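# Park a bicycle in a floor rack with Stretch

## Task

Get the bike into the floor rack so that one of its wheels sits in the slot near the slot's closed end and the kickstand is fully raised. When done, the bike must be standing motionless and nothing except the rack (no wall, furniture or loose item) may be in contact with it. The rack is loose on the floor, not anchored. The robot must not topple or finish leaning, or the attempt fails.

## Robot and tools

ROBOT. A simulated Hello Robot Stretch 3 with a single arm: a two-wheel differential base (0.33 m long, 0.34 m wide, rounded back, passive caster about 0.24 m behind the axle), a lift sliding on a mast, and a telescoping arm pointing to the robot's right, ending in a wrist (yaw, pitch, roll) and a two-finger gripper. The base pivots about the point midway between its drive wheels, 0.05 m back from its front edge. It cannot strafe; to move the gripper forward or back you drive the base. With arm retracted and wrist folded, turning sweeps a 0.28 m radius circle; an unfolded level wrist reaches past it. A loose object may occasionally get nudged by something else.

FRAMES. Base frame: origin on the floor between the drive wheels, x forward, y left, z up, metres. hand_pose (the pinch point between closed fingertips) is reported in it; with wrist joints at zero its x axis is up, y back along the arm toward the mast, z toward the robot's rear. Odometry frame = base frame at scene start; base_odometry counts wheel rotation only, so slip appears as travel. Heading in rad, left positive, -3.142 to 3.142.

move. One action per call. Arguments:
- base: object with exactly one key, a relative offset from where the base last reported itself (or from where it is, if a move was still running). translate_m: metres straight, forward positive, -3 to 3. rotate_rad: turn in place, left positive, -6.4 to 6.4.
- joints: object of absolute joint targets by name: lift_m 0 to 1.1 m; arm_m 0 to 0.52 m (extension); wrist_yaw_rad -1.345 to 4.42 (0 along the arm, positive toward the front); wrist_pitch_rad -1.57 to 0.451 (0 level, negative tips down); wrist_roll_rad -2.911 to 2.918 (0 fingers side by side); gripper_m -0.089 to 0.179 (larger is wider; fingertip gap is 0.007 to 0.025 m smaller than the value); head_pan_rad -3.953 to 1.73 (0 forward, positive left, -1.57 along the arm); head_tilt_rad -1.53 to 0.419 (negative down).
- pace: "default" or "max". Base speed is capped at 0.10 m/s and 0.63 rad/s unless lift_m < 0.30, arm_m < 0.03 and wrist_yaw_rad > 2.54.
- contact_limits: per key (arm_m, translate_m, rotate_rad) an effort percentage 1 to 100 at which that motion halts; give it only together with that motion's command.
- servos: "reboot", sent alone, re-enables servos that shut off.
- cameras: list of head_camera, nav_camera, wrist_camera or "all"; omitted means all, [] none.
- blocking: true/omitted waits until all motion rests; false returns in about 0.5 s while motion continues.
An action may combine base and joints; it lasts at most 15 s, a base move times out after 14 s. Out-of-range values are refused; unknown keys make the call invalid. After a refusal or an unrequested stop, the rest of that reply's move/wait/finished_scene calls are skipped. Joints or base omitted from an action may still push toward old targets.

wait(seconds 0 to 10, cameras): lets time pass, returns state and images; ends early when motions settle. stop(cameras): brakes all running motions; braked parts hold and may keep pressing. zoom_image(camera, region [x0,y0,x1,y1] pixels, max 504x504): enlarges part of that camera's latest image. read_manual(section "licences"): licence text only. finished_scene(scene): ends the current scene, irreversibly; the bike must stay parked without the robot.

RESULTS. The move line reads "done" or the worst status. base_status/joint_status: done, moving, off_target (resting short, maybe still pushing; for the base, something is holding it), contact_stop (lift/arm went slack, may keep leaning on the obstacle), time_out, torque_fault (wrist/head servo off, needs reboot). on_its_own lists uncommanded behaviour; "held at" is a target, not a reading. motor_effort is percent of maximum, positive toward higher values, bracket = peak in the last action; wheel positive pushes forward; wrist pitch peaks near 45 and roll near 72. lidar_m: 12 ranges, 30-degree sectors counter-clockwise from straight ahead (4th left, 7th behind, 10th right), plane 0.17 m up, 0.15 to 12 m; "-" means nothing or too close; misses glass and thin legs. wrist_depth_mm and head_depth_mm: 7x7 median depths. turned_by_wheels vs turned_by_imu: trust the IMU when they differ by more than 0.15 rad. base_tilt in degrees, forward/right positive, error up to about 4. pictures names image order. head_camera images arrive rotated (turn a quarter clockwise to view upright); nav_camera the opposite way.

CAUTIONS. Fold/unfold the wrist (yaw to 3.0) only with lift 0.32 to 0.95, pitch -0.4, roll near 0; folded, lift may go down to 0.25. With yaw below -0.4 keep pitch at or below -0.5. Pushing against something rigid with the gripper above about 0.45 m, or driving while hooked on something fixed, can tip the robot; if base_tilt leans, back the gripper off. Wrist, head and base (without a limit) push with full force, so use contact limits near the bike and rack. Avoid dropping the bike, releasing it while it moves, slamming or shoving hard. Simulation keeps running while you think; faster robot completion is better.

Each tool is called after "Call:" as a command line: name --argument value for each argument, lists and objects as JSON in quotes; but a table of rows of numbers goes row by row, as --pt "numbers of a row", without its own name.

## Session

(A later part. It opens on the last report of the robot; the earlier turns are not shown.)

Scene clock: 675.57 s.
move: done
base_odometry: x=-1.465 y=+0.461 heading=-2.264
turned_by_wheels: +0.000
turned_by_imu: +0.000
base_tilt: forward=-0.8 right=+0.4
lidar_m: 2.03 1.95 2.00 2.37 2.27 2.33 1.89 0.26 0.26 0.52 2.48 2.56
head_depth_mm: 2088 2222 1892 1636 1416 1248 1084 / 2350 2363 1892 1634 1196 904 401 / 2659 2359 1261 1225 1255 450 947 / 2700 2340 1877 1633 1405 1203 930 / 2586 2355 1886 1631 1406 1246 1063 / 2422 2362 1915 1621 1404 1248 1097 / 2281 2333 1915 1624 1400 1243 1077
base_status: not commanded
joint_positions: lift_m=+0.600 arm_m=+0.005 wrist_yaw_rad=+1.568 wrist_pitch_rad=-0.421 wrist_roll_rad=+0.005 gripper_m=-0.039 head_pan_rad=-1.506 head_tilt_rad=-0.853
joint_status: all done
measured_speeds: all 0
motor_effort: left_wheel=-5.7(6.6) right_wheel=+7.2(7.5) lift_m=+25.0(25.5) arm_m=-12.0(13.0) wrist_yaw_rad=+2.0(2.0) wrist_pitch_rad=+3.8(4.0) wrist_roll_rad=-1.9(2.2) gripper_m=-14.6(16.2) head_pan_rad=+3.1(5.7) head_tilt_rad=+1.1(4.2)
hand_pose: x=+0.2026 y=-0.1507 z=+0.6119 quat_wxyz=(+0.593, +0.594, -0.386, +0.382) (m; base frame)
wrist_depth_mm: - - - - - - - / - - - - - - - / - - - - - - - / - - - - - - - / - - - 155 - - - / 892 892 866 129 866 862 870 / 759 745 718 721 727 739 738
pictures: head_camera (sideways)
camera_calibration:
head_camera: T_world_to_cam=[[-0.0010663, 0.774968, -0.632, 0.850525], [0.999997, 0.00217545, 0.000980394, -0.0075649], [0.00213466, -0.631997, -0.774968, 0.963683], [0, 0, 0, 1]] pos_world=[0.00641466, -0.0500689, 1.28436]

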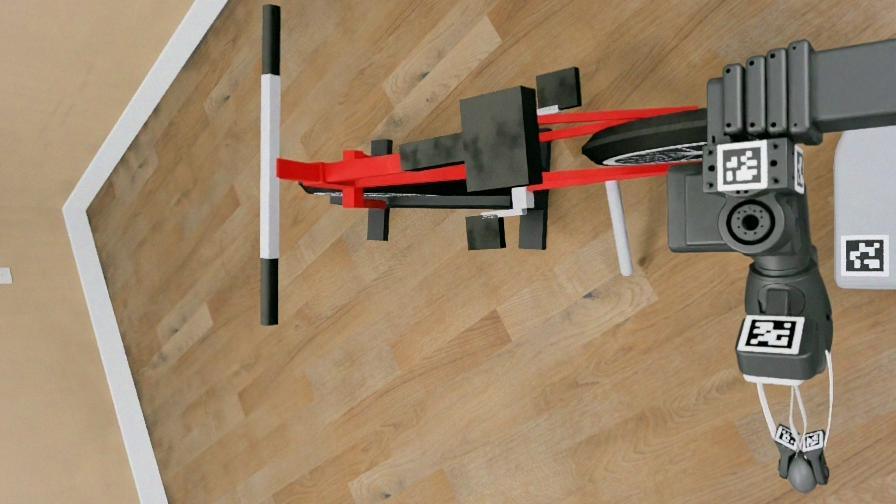

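Call:
move --base '{"translate_m": 0.035}' --cameras '["head_camera"]'

Call:
zoom_image --camera "head_camera" --region '[450, 60, 800, 320]'

Scene clock: 684.00 s.
move: done
base_odometry: x=-1.487 y=+0.434 heading=-2.264
turned_by_wheels: +0.000
turned_by_imu: -0.001
base_tilt: forward=-0.8 right=+0.5
lidar_m: 2.01 1.92 1.97 2.38 2.29 2.36 1.92 0.29 0.31 0.53 2.47 2.54
head_depth_mm: 2112 2263 1888 1642 1392 1251 1084 / 2415 2364 1890 951 1042 901 402 / 2704 2335 1489 1402 1341 450 945 / 2678 2334 1872 1627 1412 1206 934 / 2522 2351 1919 1626 1418 1240 1055 / 2373 2351 1925 1629 1405 1241 1094 / 2243 2330 1902 1617 1413 1251 1078
base_status: done
joint_positions: lift_m=+0.600 arm_m=+0.005 wrist_yaw_rad=+1.568 wrist_pitch_rad=-0.421 wrist_roll_rad=+0.005 gripper_m=-0.039 head_pan_rad=-1.506 head_tilt_rad=-0.853
joint_status: not commanded
measured_speeds: all 0
motor_effort: left_wheel=-2.0(3.1) right_wheel=+7.0(10.9) lift_m=+26.5(27.2) arm_m=-11.9(12.8) wrist_yaw_rad=+2.0(2.1) wrist_pitch_rad=+3.8(4.0) wrist_roll_rad=-2.0(2.3) gripper_m=-13.9(16.3) head_pan_rad=+2.9(3.9) head_tilt_rad=+1.4(2.6)
hand_pose: x=+0.2026 y=-0.1507 z=+0.6119 quat_wxyz=(+0.593, +0.594, -0.386, +0.382) (m; base frame)
wrist_depth_mm: - - - - - - - / - - - - - - - / - - - - - - - / - - - - - - - / - - - 154 - - - / 867 883 866 128 854 847 854 / 767 761 699 708 724 752 737
pictures: head_camera (sideways)
camera_calibration:
head_camera: T_world_to_cam=[[-0.00122421, 0.774911, -0.632069, 0.850616], [0.999997, 0.00238404, 0.000985996, -0.00757219], [0.00227094, -0.632066, -0.774912, 0.963608], [0, 0, 0, 1]] pos_world=[0.0064252, -0.0500704, 1.28437]

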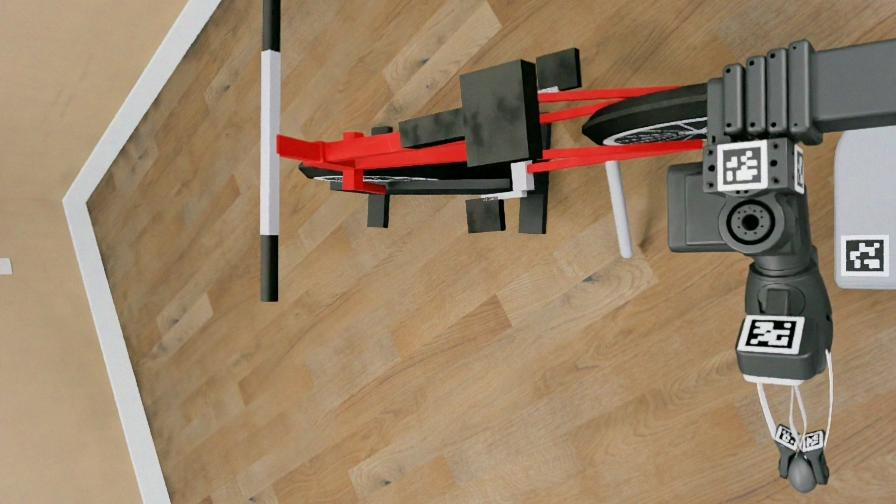

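Scaled by 1.440 from the camera's 896x504 image, which has a finer 1280x720 frame.

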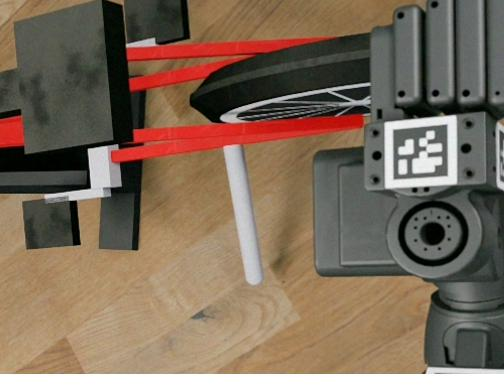

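Call:
move --joints '{"arm_m": 0.16}' --cameras '[]'

Call:
move --joints '{"lift_m": 0.19}' --cameras '["head_camera"]'

Call:
move --joints '{"arm_m": 0.495}' --contact_limits '{"arm_m": 35}' --cameras '["head_camera"]'

Scene clock: 692.50 s.
move: done
base_odometry: x=-1.487 y=+0.434 heading=-2.264
turned_by_wheels: +0.000
turned_by_imu: -0.001
base_tilt: forward=-0.8 right=+0.5
lidar_m: 2.01 1.92 1.97 2.39 2.29 2.34 1.93 0.29 0.30 0.53 2.46 2.53
head_depth_mm: 2133 2244 1891 1639 1392 1249 1083 / 2391 2363 1892 952 530 451 401 / 2695 2383 1490 1391 540 1245 1112 / 2716 2353 1883 1632 596 1242 1114 / 2522 2352 1932 1629 608 1245 1110 / 2372 2352 1926 1615 1406 1246 1111 / 2244 2349 1917 1617 1413 1242 1108
base_status: not commanded
joint_positions: lift_m=+0.600 arm_m=+0.160 wrist_yaw_rad=+1.569 wrist_pitch_rad=-0.421 wrist_roll_rad=+0.005 gripper_m=-0.039 head_pan_rad=-1.506 head_tilt_rad=-0.853
joint_status: all done
measured_speeds: all 0
motor_effort: left_wheel=-1.6(2.4) right_wheel=+7.4(8.1) lift_m=+28.0(28.7) arm_m=+12.9(14.1) wrist_yaw_rad=+1.0(2.0) wrist_pitch_rad=+3.7(4.0) wrist_roll_rad=-2.1(2.4) gripper_m=-15.8(16.7) head_pan_rad=+2.7(3.7) head_tilt_rad=+0.7(2.7)
hand_pose: x=+0.2026 y=-0.3056 z=+0.6119 quat_wxyz=(+0.593, +0.594, -0.386, +0.382) (m; base frame)
wrist_depth_mm: - - - - - - - / - - - - - - - / - - - - - - - / - - - - - - - / - - - 154 - - - / 880 886 862 128 850 840 836 / 779 763 715 737 730 742 733
pictures: none
No camera images: "cameras" was empty.

Scene clock: 697.07 s.
move: done
base_odometry: x=-1.487 y=+0.434 heading=-2.264
turned_by_wheels: +0.000
turned_by_imu: -0.001
base_tilt: forward=-0.8 right=+0.5
lidar_m: 2.01 1.92 1.97 2.38 2.29 2.35 1.92 0.29 0.31 0.53 2.47 2.54
head_depth_mm: 2135 2282 1896 1636 1397 1254 1107 / 2412 2355 1885 950 1043 944 1063 / 2721 2349 1487 1389 1341 1189 791 / 2706 2358 1881 1630 1420 965 1111 / 2547 2346 1914 1629 1418 1225 1114 / 2384 2354 1923 1630 1404 1245 1111 / 2259 2352 1903 1631 1404 1243 1112
base_status: not commanded
joint_positions: lift_m=+0.190 arm_m=+0.160 wrist_yaw_rad=+1.569 wrist_pitch_rad=-0.421 wrist_roll_rad=+0.005 gripper_m=-0.039 head_pan_rad=-1.506 head_tilt_rad=-0.853
joint_status: all done
measured_speeds: all 0
motor_effort: left_wheel=-1.6(2.1) right_wheel=+7.1(8.0) lift_m=+23.6(26.9) arm_m=+10.8(13.2) wrist_yaw_rad=+1.2(1.8) wrist_pitch_rad=+3.8(4.0) wrist_roll_rad=-2.0(2.4) gripper_m=-15.4(16.7) head_pan_rad=+2.9(3.9) head_tilt_rad=+1.3(2.5)
hand_pose: x=+0.2026 y=-0.3056 z=+0.2019 quat_wxyz=(+0.593, +0.594, -0.386, +0.382) (m; base frame)
wrist_depth_mm: - - - - - - - / - - - - - - 976 / 742 743 730 719 729 699 699 / 580 563 560 558 557 546 548 / 461 465 457 155 450 456 451 / 393 393 388 128 387 382 379 / 338 337 112 327 328 332 331
pictures: head_camera (sideways)
camera_calibration:
head_camera: T_world_to_cam=[[-0.00123184, 0.774794, -0.632212, 0.850803], [0.999997, 0.00240389, 0.000997585, -0.00758727], [0.00229269, -0.632209, -0.774795, 0.963456], [0, 0, 0, 1]] pos_world=[0.00642639, -0.0500737, 1.28438]

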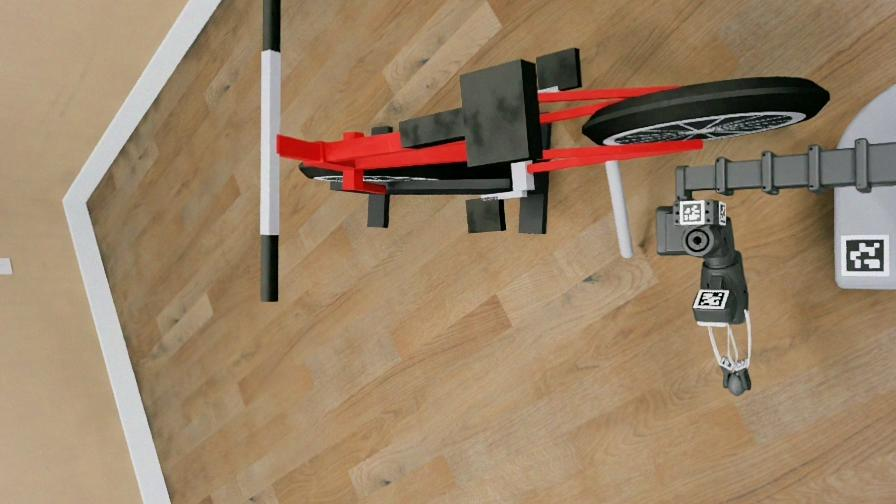

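Scene clock: 700.73 s.
move: done
base_odometry: x=-1.487 y=+0.434 heading=-2.264
turned_by_wheels: +0.000
turned_by_imu: -0.001
base_tilt: forward=-0.8 right=+0.5
lidar_m: 2.00 1.92 1.98 2.39 2.29 2.34 1.92 0.29 0.30 0.53 2.46 2.54
head_depth_mm: 2122 2279 1880 1632 1386 1243 1111 / 2390 2355 1884 951 1041 942 1063 / 2692 2343 1497 1368 1034 1054 787 / 2702 2352 1874 1628 1357 1242 1117 / 2541 2360 1916 1631 1385 1244 1113 / 2386 2351 1911 1625 1410 1247 1114 / 2260 2357 1910 1629 1409 1242 1115
base_status: not commanded
joint_positions: lift_m=+0.190 arm_m=+0.495 wrist_yaw_rad=+1.569 wrist_pitch_rad=-0.421 wrist_roll_rad=+0.005 gripper_m=-0.039 head_pan_rad=-1.506 head_tilt_rad=-0.853
joint_status: all done
measured_speeds: all 0
motor_effort: left_wheel=-0.7(2.4) right_wheel=+7.3(7.9) lift_m=+27.1(27.3) arm_m=+12.1(14.4) wrist_yaw_rad=+1.2(1.7) wrist_pitch_rad=+3.7(4.0) wrist_roll_rad=-1.9(2.4) gripper_m=-13.3(16.0) head_pan_rad=+2.9(4.0) head_tilt_rad=+1.6(2.3)
contact_limits: arm_m 35 (drawing in: default 31, maximum 56; extending or still: default 39, maximum 69)
hand_pose: x=+0.2026 y=-0.6405 z=+0.2019 quat_wxyz=(+0.593, +0.594, -0.386, +0.382) (m; base frame)
wrist_depth_mm: - - - - - - - / - - - - - - 958 / 741 738 710 718 718 698 683 / 569 570 568 559 553 539 537 / 462 469 467 154 454 453 444 / 395 391 389 129 385 383 373 / 338 338 112 323 321 329 330
pictures: head_camera (sideways)
camera_calibration:
head_camera: T_world_to_cam=[[-0.00123163, 0.774794, -0.632213, 0.850804], [0.999997, 0.00240365, 0.000997622, -0.00758732], [0.00229257, -0.632209, -0.774794, 0.963456], [0, 0, 0, 1]] pos_world=[0.00642638, -0.0500737, 1.28438]

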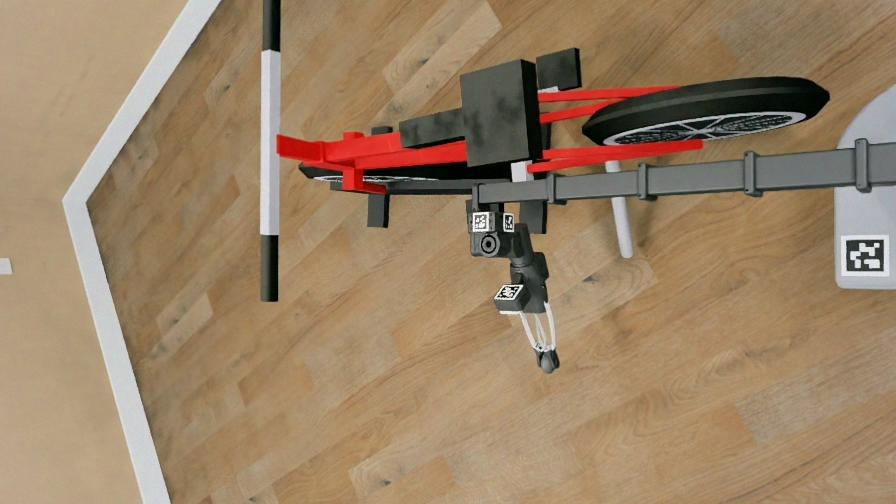

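Call:
move --joints '{"wrist_pitch_rad": -1.5, "lift_m": 0.18}' --cameras '["head_camera","wrist_camera"]'

Call:
move --joints '{"arm_m": 0.43}' --contact_limits '{"arm_m": 45}' --cameras '["head_camera","wrist_camera"]'

Scene clock: 707.87 s.
move: done
base_odometry: x=-1.487 y=+0.434 heading=-2.264
turned_by_wheels: +0.000
turned_by_imu: -0.001
base_tilt: forward=-0.8 right=+0.6
lidar_m: 2.01 1.92 1.97 2.39 2.29 2.35 1.92 0.29 0.30 0.53 2.46 2.54
head_depth_mm: 2107 2251 1875 1630 1386 1246 1117 / 2402 2361 1897 948 1049 946 1066 / 2726 2354 1491 1364 1039 897 797 / 2705 2337 1878 1616 1360 1246 1108 / 2536 2352 1927 1631 1412 1246 1115 / 2405 2337 1926 1621 1402 1247 1111 / 2244 2345 1915 1620 1405 1236 1107
base_status: not commanded
joint_positions: lift_m=+0.180 arm_m=+0.495 wrist_yaw_rad=+1.569 wrist_pitch_rad=-1.493 wrist_roll_rad=+0.005 gripper_m=-0.039 head_pan_rad=-1.506 head_tilt_rad=-0.853
joint_status: all done
measured_speeds: all 0
motor_effort: left_wheel=-1.2(2.2) right_wheel=+6.7(7.7) lift_m=+23.8(27.0) arm_m=+10.7(12.0) wrist_yaw_rad=+1.1(1.7) wrist_pitch_rad=-1.3(3.2) wrist_roll_rad=-2.0(2.3) gripper_m=-15.5(16.5) head_pan_rad=+3.8(3.9) head_tilt_rad=+1.2(2.3)
contact_limits: arm_m 35 (drawing in: default 31, maximum 56; extending or still: default 39, maximum 69)
hand_pose: x=-0.0256 y=-0.6402 z=+0.0614 quat_wxyz=(+0.707, +0.706, -0.030, +0.025) (m; base frame)
wrist_depth_mm: 215 215 214 212 212 211 210 / 219 218 217 216 216 216 213 / 223 221 221 220 219 218 218 / 226 225 226 223 223 222 221 / 232 164 228 154 227 226 225 / 235 156 234 128 231 216 225 / 132 239 236 237 235 213 231
pictures: head_camera (sideways), wrist_camera
camera_calibration:
head_camera: T_world_to_cam=[[-0.00123154, 0.774794, -0.632213, 0.850804], [0.999997, 0.00240354, 0.000997622, -0.00758732], [0.0022925, -0.632209, -0.774794, 0.963456], [0, 0, 0, 1]] pos_world=[0.00642638, -0.0500737, 1.28438]
wrist_camera: T_world_to_cam=[[-0.0195201, -0.999465, -0.026227, -0.631405], [-0.995647, 0.0170411, 0.0916305, 0.0170229], [-0.0911346, 0.0279014, -0.995448, 0.239459], [0, 0, 0, 1]] pos_world=[0.0264466, -0.638039, 0.220249]

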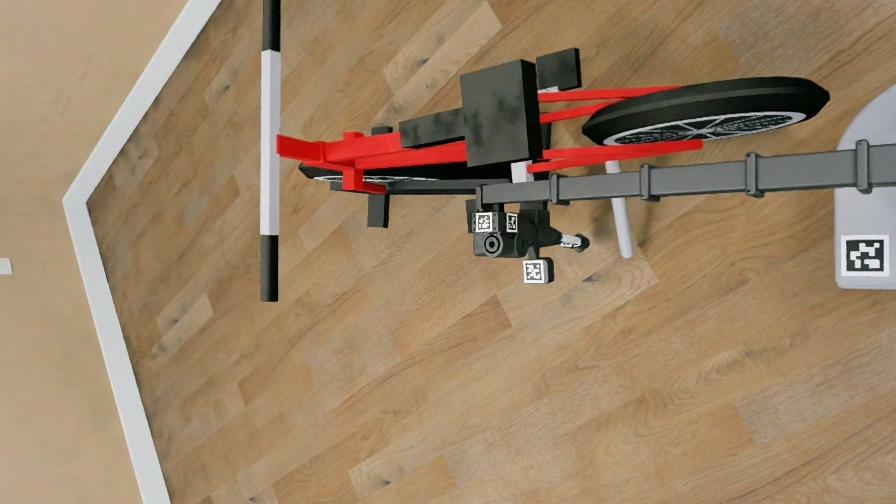

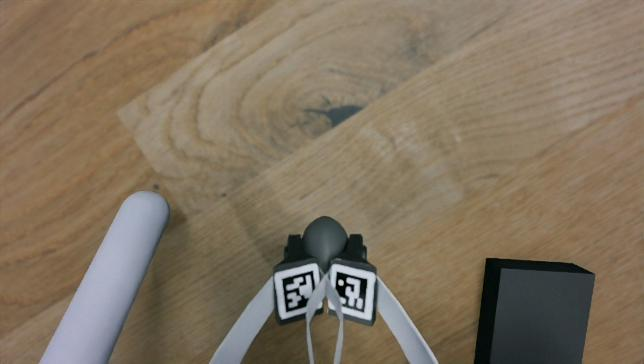

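Scene clock: 709.50 s.
move: done
base_odometry: x=-1.487 y=+0.434 heading=-2.264
turned_by_wheels: +0.000
turned_by_imu: +0.000
base_tilt: forward=-0.8 right=+0.5
lidar_m: 2.01 1.92 1.98 2.39 2.29 2.34 1.92 0.29 0.30 0.53 2.46 2.54
head_depth_mm: 2134 2253 1884 1627 1391 1249 1115 / 2400 2371 1891 952 1042 947 1065 / 2710 2364 1489 1393 1044 1048 799 / 2692 2340 1878 1618 1279 1244 1113 / 2531 2342 1923 1626 1413 1247 1113 / 2386 2337 1918 1622 1410 1246 1109 / 2260 2360 1921 1619 1407 1240 1113
base_status: not commanded
joint_positions: lift_m=+0.180 arm_m=+0.430 wrist_yaw_rad=+1.569 wrist_pitch_rad=-1.494 wrist_roll_rad=+0.005 gripper_m=-0.039 head_pan_rad=-1.506 head_tilt_rad=-0.853
joint_status: all done
measured_speeds: all 0
motor_effort: left_wheel=-1.5(2.3) right_wheel=+7.2(7.4) lift_m=+24.5(25.8) arm_m=-11.7(14.4) wrist_yaw_rad=+1.4(1.6) wrist_pitch_rad=-1.3(1.4) wrist_roll_rad=-2.0(2.3) gripper_m=-14.9(16.1) head_pan_rad=+3.2(3.8) head_tilt_rad=+0.6(2.9)
contact_limits: arm_m 45 (drawing in: default 31, maximum 56; extending or still: default 39, maximum 69)
hand_pose: x=-0.0257 y=-0.5752 z=+0.0614 quat_wxyz=(+0.707, +0.706, -0.030, +0.025) (m; base frame)
wrist_depth_mm: 216 214 213 213 213 210 210 / 220 218 218 217 215 214 213 / 223 223 221 220 219 218 216 / 227 227 224 224 223 222 220 / 232 230 227 155 227 224 224 / 236 233 147 128 231 230 214 / 240 236 130 237 233 234 214
pictures: head_camera (sideways), wrist_camera
camera_calibration:
head_camera: T_world_to_cam=[[-0.00123172, 0.774794, -0.632213, 0.850804], [0.999997, 0.00240377, 0.000997622, -0.00758732], [0.00229265, -0.632209, -0.774794, 0.963456], [0, 0, 0, 1]] pos_world=[0.00642639, -0.0500737, 1.28438]
wrist_camera: T_world_to_cam=[[-0.0194899, -0.999466, -0.0262207, -0.566434], [-0.995622, 0.0170037, 0.091909, 0.0158054], [-0.0914141, 0.0278972, -0.995422, 0.237627], [0, 0, 0, 1]] pos_world=[0.026419, -0.57303, 0.220235]

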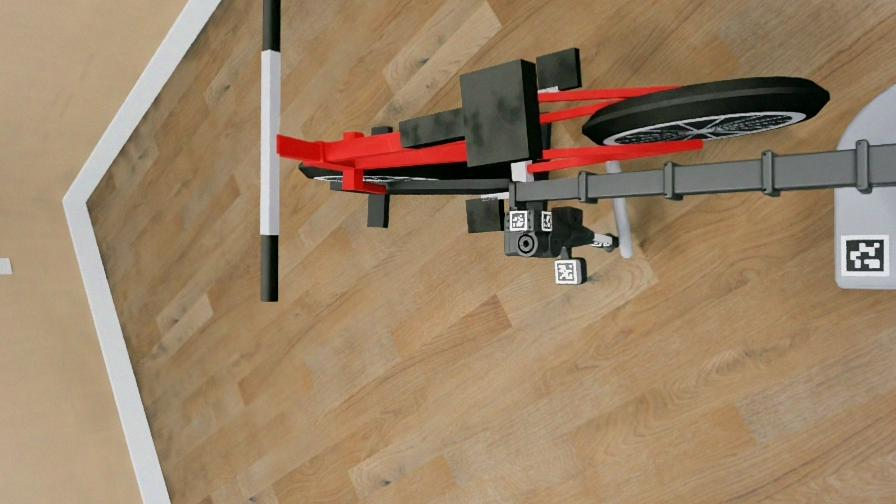

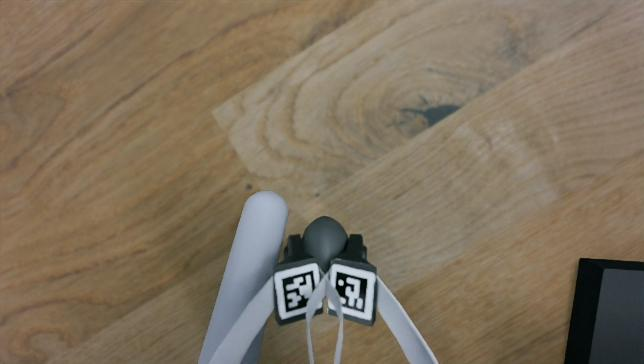

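Call:
move --joints '{"arm_m": 0.39}' --contact_limits '{"arm_m": 50}' --cameras '["head_camera","wrist_camera"]'

Scene clock: 714.77 s.
move: done
base_odometry: x=-1.487 y=+0.434 heading=-2.264
turned_by_wheels: +0.000
turned_by_imu: -0.001
base_tilt: forward=-0.8 right=+0.5
lidar_m: 2.01 1.91 1.97 2.38 2.29 2.34 1.92 0.27 0.31 0.86 2.46 2.54
head_depth_mm: 2140 2259 1893 1646 1393 1250 1117 / 2404 2366 1889 1035 1003 942 948 / 2687 2344 1750 1388 1010 1096 795 / 2668 2348 1871 1614 1335 1249 1113 / 2541 2371 1930 1627 1402 1241 1111 / 2389 2346 1926 1638 1407 1241 1115 / 2241 2339 1914 1617 1412 1236 1110
base_status: not commanded
joint_positions: lift_m=+0.180 arm_m=+0.390 wrist_yaw_rad=+1.569 wrist_pitch_rad=-1.496 wrist_roll_rad=+0.005 gripper_m=-0.039 head_pan_rad=-1.506 head_tilt_rad=-0.853
joint_status: all done
measured_speeds: all 0
motor_effort: left_wheel=-1.9(2.4) right_wheel=+6.5(7.7) lift_m=+28.4(28.6) arm_m=-12.9(17.8) wrist_yaw_rad=+0.3(1.8) wrist_pitch_rad=-0.8(1.4) wrist_roll_rad=-2.0(2.3) gripper_m=-14.2(16.4) head_pan_rad=+3.2(3.6) head_tilt_rad=+1.5(2.8)
contact_limits: arm_m 50 (drawing in: default 31, maximum 56; extending or still: default 39, maximum 69)
hand_pose: x=-0.0264 y=-0.5352 z=+0.0614 quat_wxyz=(+0.707, +0.706, -0.028, +0.024) (m; base frame)
wrist_depth_mm: 214 214 214 212 213 213 210 / 219 218 216 216 215 214 212 / 224 221 221 220 219 218 218 / 226 224 225 224 223 224 221 / 232 229 226 157 227 227 225 / 236 235 232 128 230 231 228 / 241 239 138 239 234 232 232
pictures: head_camera (sideways), wrist_camera
camera_calibration:
head_camera: T_world_to_cam=[[-0.0012319, 0.774794, -0.632213, 0.850804], [0.999997, 0.00240401, 0.00099763, -0.00758733], [0.0022928, -0.632209, -0.774794, 0.963456], [0, 0, 0, 1]] pos_world=[0.0064264, -0.0500737, 1.28438]
wrist_camera: T_world_to_cam=[[-0.0190085, -0.999477, -0.0261707, -0.526471], [-0.995366, 0.0164497, 0.0947396, 0.0139323], [-0.0942595, 0.0278503, -0.995158, 0.236341], [0, 0, 0, 1]] pos_world=[0.0261377, -0.533007, 0.220099]

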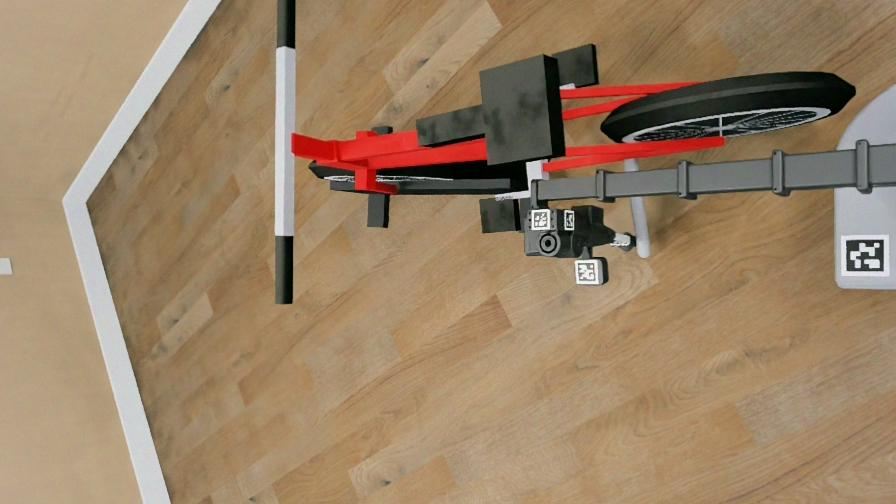

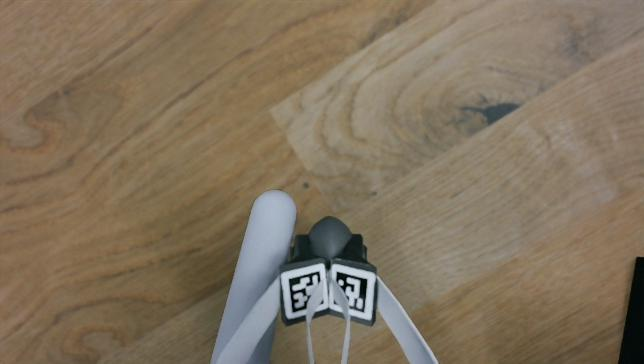

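Call:
move --joints '{"arm_m": 0.36}' --contact_limits '{"arm_m": 50}' --cameras '["head_camera","wrist_camera"]'

Scene clock: 721.57 s.
move: done
base_odometry: x=-1.487 y=+0.434 heading=-2.264
turned_by_wheels: +0.000
turned_by_imu: -0.001
base_tilt: forward=-0.8 right=+0.5
lidar_m: 2.01 1.91 1.98 2.39 2.29 2.34 1.92 0.26 0.30 0.84 2.47 2.54
head_depth_mm: 2105 2275 1886 1645 1390 1247 1116 / 2387 2382 1885 1602 857 945 934 / 2717 2342 1759 1434 989 1127 799 / 2700 2358 1882 1623 1273 1248 1111 / 2559 2349 1914 1641 1410 1247 1110 / 2374 2363 1942 1630 1397 1241 1108 / 2256 2347 1917 1634 1405 1239 1111
base_status: not commanded
joint_positions: lift_m=+0.180 arm_m=+0.360 wrist_yaw_rad=+1.570 wrist_pitch_rad=-1.499 wrist_roll_rad=+0.005 gripper_m=-0.039 head_pan_rad=-1.506 head_tilt_rad=-0.853
joint_status: all done
measured_speeds: all 0
motor_effort: left_wheel=-1.4(2.1) right_wheel=+7.5(7.5) lift_m=+30.9(32.0) arm_m=-13.5(18.8) wrist_yaw_rad=+0.3(0.9) wrist_pitch_rad=-0.3(0.9) wrist_roll_rad=-1.7(2.5) gripper_m=-14.8(16.8) head_pan_rad=+2.2(4.0) head_tilt_rad=+2.2(2.4)
contact_limits: arm_m 50 (drawing in: default 31, maximum 56; extending or still: default 39, maximum 69)
hand_pose: x=-0.0270 y=-0.5052 z=+0.0614 quat_wxyz=(+0.707, +0.706, -0.027, +0.023) (m; base frame)
wrist_depth_mm: 215 214 213 213 211 210 210 / 219 220 218 216 216 213 213 / 222 223 220 220 217 218 217 / 228 226 225 224 224 222 221 / 231 232 229 157 228 226 226 / 236 234 150 129 232 230 229 / 240 238 132 237 234 234 233
pictures: head_camera (sideways), wrist_camera
camera_calibration:
head_camera: T_world_to_cam=[[-0.00123267, 0.774794, -0.632212, 0.850803], [0.999997, 0.00240497, 0.000997581, -0.00758727], [0.00229337, -0.632209, -0.774795, 0.963456], [0, 0, 0, 1]] pos_world=[0.00642645, -0.0500737, 1.28438]
wrist_camera: T_world_to_cam=[[-0.0188154, -0.999481, -0.0261295, -0.496498], [-0.995147, 0.0161963, 0.0970622, 0.0125752], [-0.0965887, 0.0278289, -0.994935, 0.235374], [0, 0, 0, 1]] pos_world=[0.0259069, -0.502995, 0.219988]

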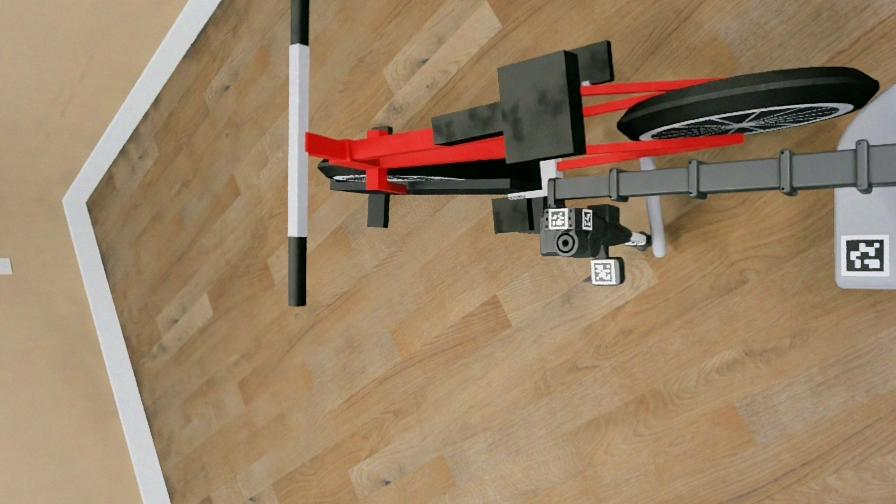

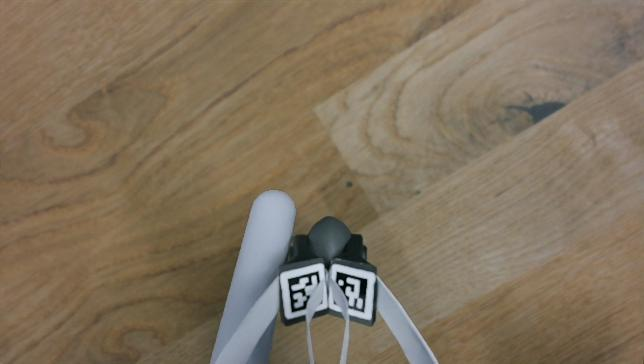

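Call:
move --joints '{"arm_m": 0.34}' --contact_limits '{"arm_m": 50}' --cameras '["head_camera","wrist_camera"]'

Scene clock: 726.87 s.
move: done
base_odometry: x=-1.487 y=+0.434 heading=-2.265
turned_by_wheels: +0.000
turned_by_imu: -0.001
base_tilt: forward=-0.8 right=+0.6
lidar_m: 2.01 1.92 1.98 2.39 2.29 2.34 1.92 0.25 0.31 0.83 2.46 2.54
head_depth_mm: 2109 2255 1891 1651 1361 1246 1119 / 2394 2352 1863 1602 857 947 928 / 2690 2347 1753 1419 1073 1122 781 / 2710 2355 1875 1634 1102 1233 1117 / 2550 2356 1919 1627 1407 1245 1116 / 2394 2352 1914 1618 1411 1245 1108 / 2265 2358 1910 1630 1401 1240 1110
base_status: not commanded
joint_positions: lift_m=+0.180 arm_m=+0.340 wrist_yaw_rad=+1.570 wrist_pitch_rad=-1.499 wrist_roll_rad=+0.005 gripper_m=-0.040 head_pan_rad=-1.506 head_tilt_rad=-0.853
joint_status: all done
measured_speeds: all 0
motor_effort: left_wheel=-8.4(9.0) right_wheel=+6.8(7.6) lift_m=+32.4(33.7) arm_m=-19.7(20.9) wrist_yaw_rad=-0.1(1.1) wrist_pitch_rad=-0.2(0.4) wrist_roll_rad=-1.9(2.3) gripper_m=-13.2(16.2) head_pan_rad=+3.8(3.8) head_tilt_rad=+0.8(2.4)
contact_limits: arm_m 50 (drawing in: default 31, maximum 56; extending or still: default 39, maximum 69)
hand_pose: x=-0.0272 y=-0.4852 z=+0.0614 quat_wxyz=(+0.707, +0.706, -0.027, +0.023) (m; base frame)
wrist_depth_mm: 214 214 212 212 212 211 211 / 219 217 216 217 217 214 215 / 222 222 222 221 221 219 219 / 225 226 225 224 224 222 221 / 231 230 233 157 227 226 226 / 236 234 232 128 233 232 231 / 240 237 237 237 236 237 237
pictures: head_camera (sideways), wrist_camera
camera_calibration:
head_camera: T_world_to_cam=[[-0.00123099, 0.774774, -0.632237, 0.850835], [0.999997, 0.00240452, 0.000999578, -0.00758987], [0.00229467, -0.632234, -0.774774, 0.96343], [0, 0, 0, 1]] pos_world=[0.00642646, -0.0500742, 1.28438]
wrist_camera: T_world_to_cam=[[-0.0184572, -0.999488, -0.0261175, -0.476509], [-0.995089, 0.0158227, 0.0977129, 0.0118638], [-0.0972496, 0.0277928, -0.994872, 0.234768], [0, 0, 0, 1]] pos_world=[0.0258416, -0.482977, 0.219959]

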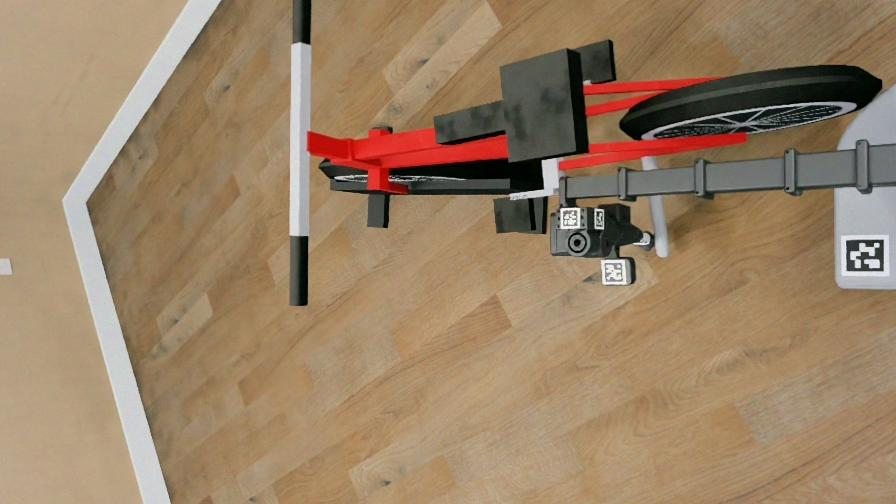

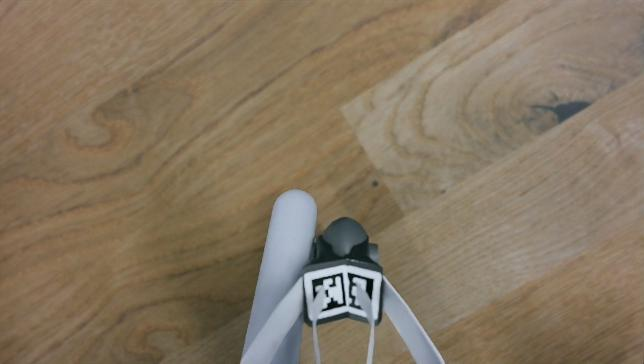

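Call:
move --joints '{"arm_m": 0.32}' --contact_limits '{"arm_m": 56}' --cameras '["head_camera","wrist_camera"]'

Call:
move --joints '{"arm_m": 0.30}' --contact_limits '{"arm_m": 56}' --cameras '["head_camera","wrist_camera"]'

Scene clock: 733.63 s.
move: done
base_odometry: x=-1.487 y=+0.434 heading=-2.265
turned_by_wheels: +0.000
turned_by_imu: -0.001
base_tilt: forward=-0.8 right=+0.6
lidar_m: 2.01 1.92 1.98 2.38 2.29 2.35 1.92 0.25 0.31 0.83 2.47 2.54
head_depth_mm: 2123 2270 1885 1637 1368 1252 1110 / 2380 2354 1894 1561 855 953 931 / 2703 2362 1760 1428 1054 1170 779 / 2697 2364 1891 1623 1385 1227 1113 / 2552 2360 1927 1628 1412 1246 1115 / 2381 2362 1918 1623 1414 1243 1116 / 2249 2350 1911 1620 1411 1238 1108
base_status: not commanded
joint_positions: lift_m=+0.180 arm_m=+0.320 wrist_yaw_rad=+1.570 wrist_pitch_rad=-1.494 wrist_roll_rad=+0.005 gripper_m=-0.040 head_pan_rad=-1.506 head_tilt_rad=-0.853
joint_status: all done
measured_speeds: all 0
motor_effort: left_wheel=-8.8(9.7) right_wheel=+7.0(7.6) lift_m=+32.4(33.5) arm_m=-18.9(21.8) wrist_yaw_rad=-0.2(0.7) wrist_pitch_rad=-1.2(1.3) wrist_roll_rad=-1.9(2.3) gripper_m=-13.8(15.6) head_pan_rad=+2.8(3.7) head_tilt_rad=+0.8(2.2)
contact_limits: arm_m 56 (drawing in: default 31, maximum 56; extending or still: default 39, maximum 69)
hand_pose: x=-0.0257 y=-0.4652 z=+0.0614 quat_wxyz=(+0.707, +0.706, -0.029, +0.025) (m; base frame)
wrist_depth_mm: 215 216 213 214 212 212 213 / 219 219 216 218 216 215 215 / 224 223 222 222 219 219 218 / 226 225 226 224 225 224 223 / 230 230 227 156 227 226 226 / 234 233 234 127 230 231 232 / 239 238 236 142 235 235 236
pictures: head_camera (sideways), wrist_camera
camera_calibration:
head_camera: T_world_to_cam=[[-0.00123091, 0.774774, -0.632237, 0.850835], [0.999997, 0.0024044, 0.000999563, -0.00758985], [0.00229459, -0.632233, -0.774775, 0.96343], [0, 0, 0, 1]] pos_world=[0.00642645, -0.0500742, 1.28438]
wrist_camera: T_world_to_cam=[[-0.0180444, -0.999493, -0.0262146, -0.456476], [-0.995617, 0.0155557, 0.0922187, 0.013163], [-0.0917642, 0.0277637, -0.995394, 0.234482], [0, 0, 0, 1]] pos_world=[0.0263855, -0.462959, 0.220221]

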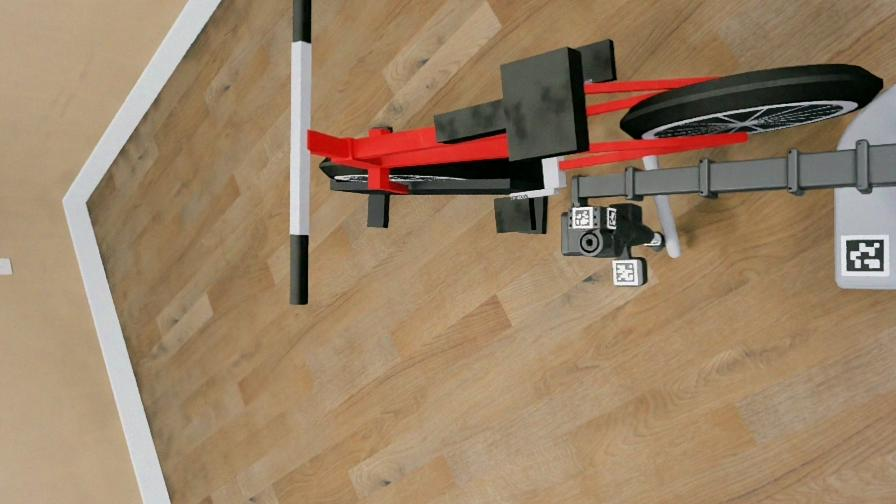

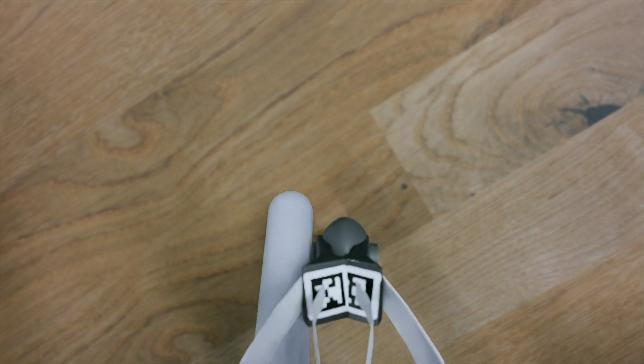

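Scene clock: 734.67 s.
move: done
base_odometry: x=-1.487 y=+0.434 heading=-2.265
turned_by_wheels: +0.000
turned_by_imu: +0.000
base_tilt: forward=-0.8 right=+0.5
lidar_m: 2.01 1.92 1.97 2.38 2.28 2.34 1.92 0.25 0.31 0.83 2.47 2.54
head_depth_mm: 2105 2244 1888 1635 1358 1250 1118 / 2398 2362 1877 1565 859 949 932 / 2695 2367 1757 1417 1210 1091 778 / 2692 2352 1889 1626 1389 1218 1114 / 2534 2346 1930 1629 1401 1249 1118 / 2399 2356 1925 1630 1412 1243 1111 / 2263 2354 1914 1625 1409 1234 1109
base_status: not commanded
joint_positions: lift_m=+0.180 arm_m=+0.300 wrist_yaw_rad=+1.572 wrist_pitch_rad=-1.492 wrist_roll_rad=+0.003 gripper_m=-0.040 head_pan_rad=-1.506 head_tilt_rad=-0.853
joint_status: all done
measured_speeds: all 0
motor_effort: left_wheel=-8.4(9.8) right_wheel=+6.9(7.5) lift_m=+31.8(33.4) arm_m=-19.1(21.3) wrist_yaw_rad=-1.9(2.1) wrist_pitch_rad=-1.5(1.6) wrist_roll_rad=-1.3(2.3) gripper_m=-14.2(16.1) head_pan_rad=+3.3(3.5) head_tilt_rad=+0.9(2.4)
contact_limits: arm_m 56 (drawing in: default 31, maximum 56; extending or still: default 39, maximum 69)
hand_pose: x=-0.0253 y=-0.4452 z=+0.0614 quat_wxyz=(+0.707, +0.706, -0.028, +0.027) (m; base frame)
wrist_depth_mm: 215 213 214 213 214 214 213 / 218 218 217 218 217 216 215 / 222 222 221 221 220 218 219 / 224 226 227 223 224 223 223 / 230 230 230 156 227 228 228 / 234 233 233 128 231 231 231 / 239 238 236 136 237 235 235
pictures: head_camera (sideways), wrist_camera
camera_calibration:
head_camera: T_world_to_cam=[[-0.00123109, 0.774774, -0.632237, 0.850835], [0.999997, 0.00240464, 0.00099957, -0.00758986], [0.00229474, -0.632233, -0.774775, 0.96343], [0, 0, 0, 1]] pos_world=[0.00642647, -0.0500742, 1.28438]
wrist_camera: T_world_to_cam=[[-0.0145082, -0.999554, -0.0261043, -0.436429], [-0.995817, 0.0120888, 0.090562, 0.0118328], [-0.090206, 0.027309, -0.995549, 0.233806], [0, 0, 0, 1]] pos_world=[0.0265421, -0.442762, 0.220301]

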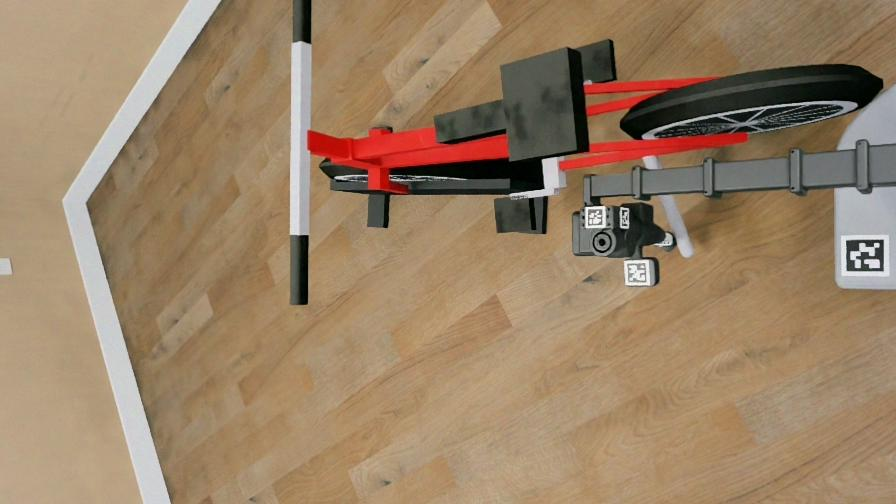

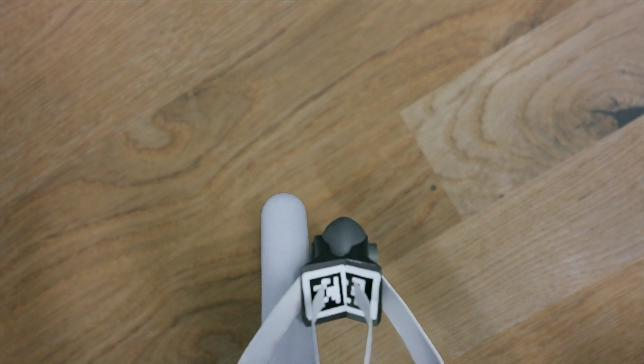

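Works. Continue.

Call:
move --joints '{"arm_m": 0.275}' --contact_limits '{"arm_m": 56}' --cameras '[]'

Call:
move --joints '{"arm_m": 0.25}' --contact_limits '{"arm_m": 56}' --cameras '["head_camera","wrist_camera"]'

Scene clock: 740.73 s.
move: done
base_odometry: x=-1.487 y=+0.434 heading=-2.265
turned_by_wheels: +0.000
turned_by_imu: -0.001
base_tilt: forward=-0.8 right=+0.5
lidar_m: 2.01 1.92 1.97 2.38 2.29 2.35 1.92 0.25 0.31 0.83 2.47 2.54
head_depth_mm: 2120 2270 1884 1630 1365 1247 1113 / 2398 2343 1880 1604 856 952 932 / 2704 2349 1766 1422 1239 1087 787 / 2733 2368 1886 1634 1409 1189 1114 / 2540 2349 1922 1619 1410 1243 1110 / 2386 2356 1917 1629 1414 1240 1106 / 2261 2357 1917 1621 1415 1242 1105
base_status: not commanded
joint_positions: lift_m=+0.180 arm_m=+0.275 wrist_yaw_rad=+1.572 wrist_pitch_rad=-1.495 wrist_roll_rad=+0.003 gripper_m=-0.040 head_pan_rad=-1.506 head_tilt_rad=-0.853
joint_status: all done
measured_speeds: all 0
motor_effort: left_wheel=-8.8(9.5) right_wheel=+5.2(7.3) lift_m=+26.6(32.4) arm_m=-17.6(21.4) wrist_yaw_rad=-2.0(2.6) wrist_pitch_rad=-0.9(1.6) wrist_roll_rad=-1.4(1.6) gripper_m=-15.1(15.5) head_pan_rad=+2.4(3.8) head_tilt_rad=+1.9(2.5)
contact_limits: arm_m 56 (drawing in: default 31, maximum 56; extending or still: default 39, maximum 69)
hand_pose: x=-0.0261 y=-0.4202 z=+0.0614 quat_wxyz=(+0.707, +0.706, -0.027, +0.026) (m; base frame)
wrist_depth_mm: 216 213 214 215 214 214 211 / 220 218 217 216 217 218 215 / 224 222 222 220 221 218 220 / 227 225 224 226 224 223 224 / 231 232 230 156 229 229 230 / 235 235 234 128 232 231 231 / 240 240 237 134 236 235 236
pictures: none
No camera images: "cameras" was empty.

Scene clock: 741.87 s.
move: done
base_odometry: x=-1.487 y=+0.434 heading=-2.265
turned_by_wheels: +0.000
turned_by_imu: +0.000
base_tilt: forward=-0.8 right=+0.4
lidar_m: 2.01 1.92 1.97 2.38 2.29 2.34 1.92 0.25 0.31 0.83 2.47 2.54
head_depth_mm: 2108 2261 1885 1638 1362 1250 1114 / 2377 2378 1873 1597 855 949 930 / 2728 2348 1765 1426 1267 1095 789 / 2679 2347 1880 1631 1406 1185 1112 / 2550 2379 1937 1628 1406 1243 1109 / 2387 2334 1924 1625 1411 1238 1109 / 2242 2354 1930 1631 1410 1240 1111
base_status: not commanded
joint_positions: lift_m=+0.180 arm_m=+0.250 wrist_yaw_rad=+1.573 wrist_pitch_rad=-1.491 wrist_roll_rad=+0.002 gripper_m=-0.040 head_pan_rad=-1.506 head_tilt_rad=-0.853
joint_status: all done
measured_speeds: all 0
motor_effort: left_wheel=-9.2(10.1) right_wheel=+2.4(5.4) lift_m=+23.2(27.4) arm_m=-16.4(19.8) wrist_yaw_rad=-2.2(2.5) wrist_pitch_rad=-1.8(1.9) wrist_roll_rad=-0.8(1.8) gripper_m=-15.0(16.0) head_pan_rad=+2.7(3.8) head_tilt_rad=+2.1(2.3)
contact_limits: arm_m 56 (drawing in: default 31, maximum 56; extending or still: default 39, maximum 69)
hand_pose: x=-0.0250 y=-0.3952 z=+0.0614 quat_wxyz=(+0.707, +0.706, -0.028, +0.028) (m; base frame)
wrist_depth_mm: 216 216 216 213 214 213 213 / 220 218 219 216 217 216 215 / 224 223 222 221 219 220 219 / 226 228 225 225 224 225 224 / 231 232 228 158 227 229 227 / 234 233 234 128 232 229 231 / 239 238 236 133 233 235 231
pictures: head_camera (sideways), wrist_camera
camera_calibration:
head_camera: T_world_to_cam=[[-0.00123109, 0.774774, -0.632237, 0.850835], [0.999997, 0.00240464, 0.000999574, -0.00758986], [0.00229475, -0.632234, -0.774774, 0.96343], [0, 0, 0, 1]] pos_world=[0.00642647, -0.0500742, 1.28438]
wrist_camera: T_world_to_cam=[[-0.0126468, -0.999581, -0.0260284, -0.386417], [-0.995956, 0.010277, 0.0892493, 0.0109281], [-0.0889444, 0.0270519, -0.995669, 0.232401], [0, 0, 0, 1]] pos_world=[0.0266678, -0.392655, 0.220362]

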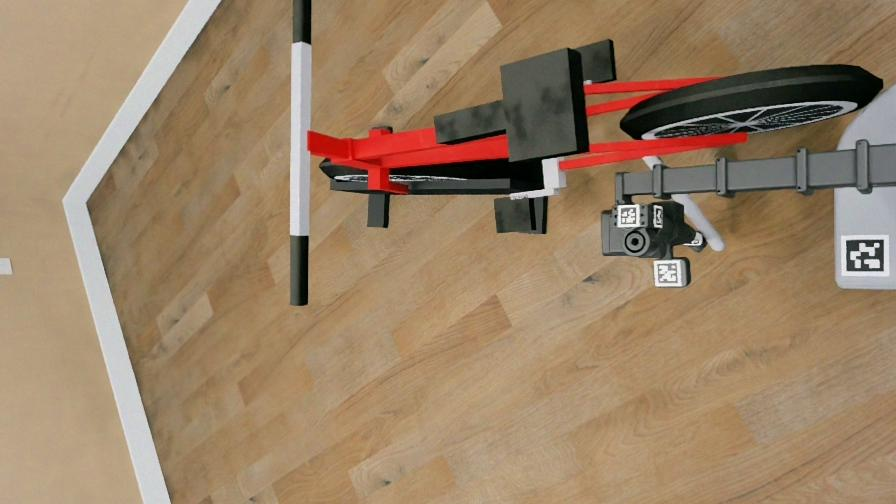

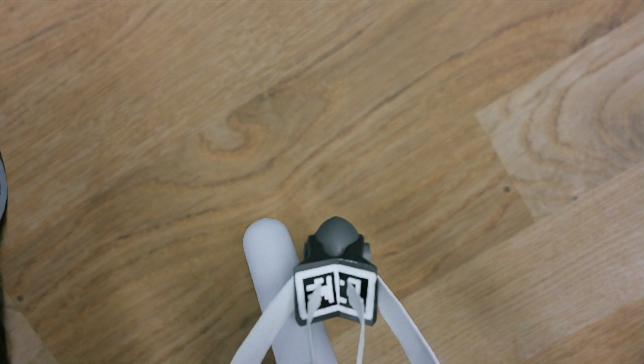

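Call:
move --joints '{"wrist_yaw_rad": -1.2, "wrist_pitch_rad": -1.35}' --cameras '["head_camera","wrist_camera"]'

Call:
zoom_image --camera "head_camera" --region '[560, 60, 860, 300]'

Scene clock: 759.97 s.
move: done
base_odometry: x=-1.487 y=+0.434 heading=-2.264
turned_by_wheels: +0.000
turned_by_imu: -0.001
base_tilt: forward=-0.8 right=+0.5
lidar_m: 2.01 1.92 1.98 2.39 2.29 2.34 1.92 0.25 0.30 0.84 2.46 2.54
head_depth_mm: 2131 2262 1881 1633 1393 1246 1112 / 2389 2382 1874 1604 860 945 932 / 2712 2365 1764 1433 1334 1092 804 / 2706 2348 1880 1638 1415 1188 1114 / 2532 2361 1924 1632 1415 1244 1110 / 2386 2346 1917 1618 1406 1248 1111 / 2264 2344 1917 1623 1408 1243 1109
base_status: not commanded
joint_positions: lift_m=+0.180 arm_m=+0.250 wrist_yaw_rad=-1.198 wrist_pitch_rad=-1.347 wrist_roll_rad=-0.001 gripper_m=-0.039 head_pan_rad=-1.506 head_tilt_rad=-0.852
joint_status: all done
measured_speeds: all 0
motor_effort: left_wheel=-6.0(9.3) right_wheel=+3.1(3.7) lift_m=+32.2(33.3) arm_m=+12.2(15.1) wrist_yaw_rad=-2.1(7.0) wrist_pitch_rad=-0.7(10.4) wrist_roll_rad=-0.1(1.1) gripper_m=-14.5(16.6) head_pan_rad=+3.4(4.0) head_tilt_rad=+1.4(2.2)
contact_limits: arm_m 56 (drawing in: default 31, maximum 56; extending or still: default 39, maximum 69)
hand_pose: x=-0.0526 y=-0.4069 z=+0.0635 quat_wxyz=(+0.208, +0.053, -0.705, -0.676) (m; base frame)
wrist_depth_mm: 238 238 91 235 234 232 182 / 237 236 103 235 232 233 232 / 235 233 117 232 231 231 229 / 233 234 230 231 231 229 227 / 231 232 229 154 230 228 228 / 230 230 229 128 229 226 226 / 229 229 229 226 225 225 224
pictures: head_camera (sideways), wrist_camera
camera_calibration:
head_camera: T_world_to_cam=[[-0.00128561, 0.774545, -0.632518, 0.851202], [0.999996, 0.00249465, 0.00102229, -0.00761943], [0.00236972, -0.632514, -0.774545, 0.963131], [0, 0, 0, 1]] pos_world=[0.00643137, -0.0500805, 1.2844]
wrist_camera: T_world_to_cam=[[-0.357321, 0.933586, -0.0271727, 0.37015], [0.93306, 0.355526, -0.0547726, 0.234441], [-0.0414743, -0.0449252, -0.998129, 0.205774], [0, 0, 0, 1]] pos_world=[-0.0779512, -0.419672, 0.228287]

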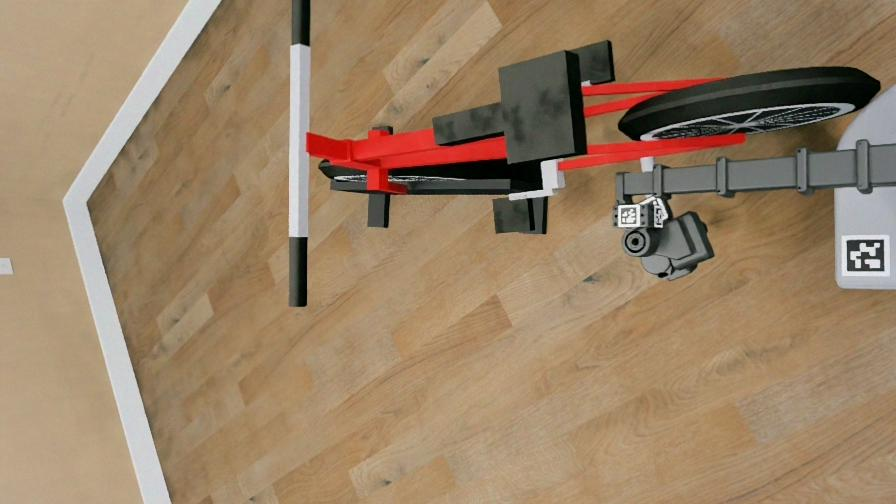

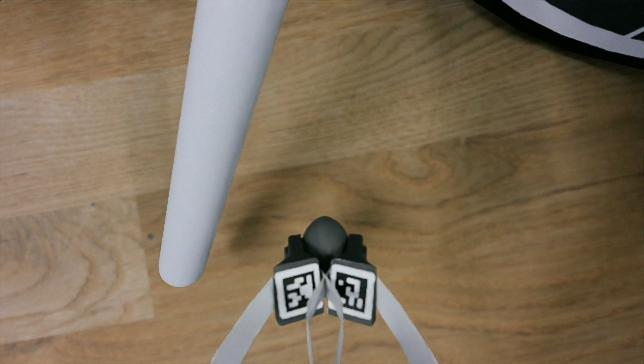

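Scaled by 1.680 from the camera's 896x504 image, which has a finer 1280x720 frame.

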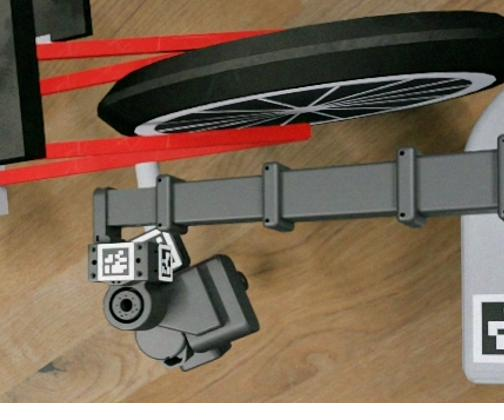

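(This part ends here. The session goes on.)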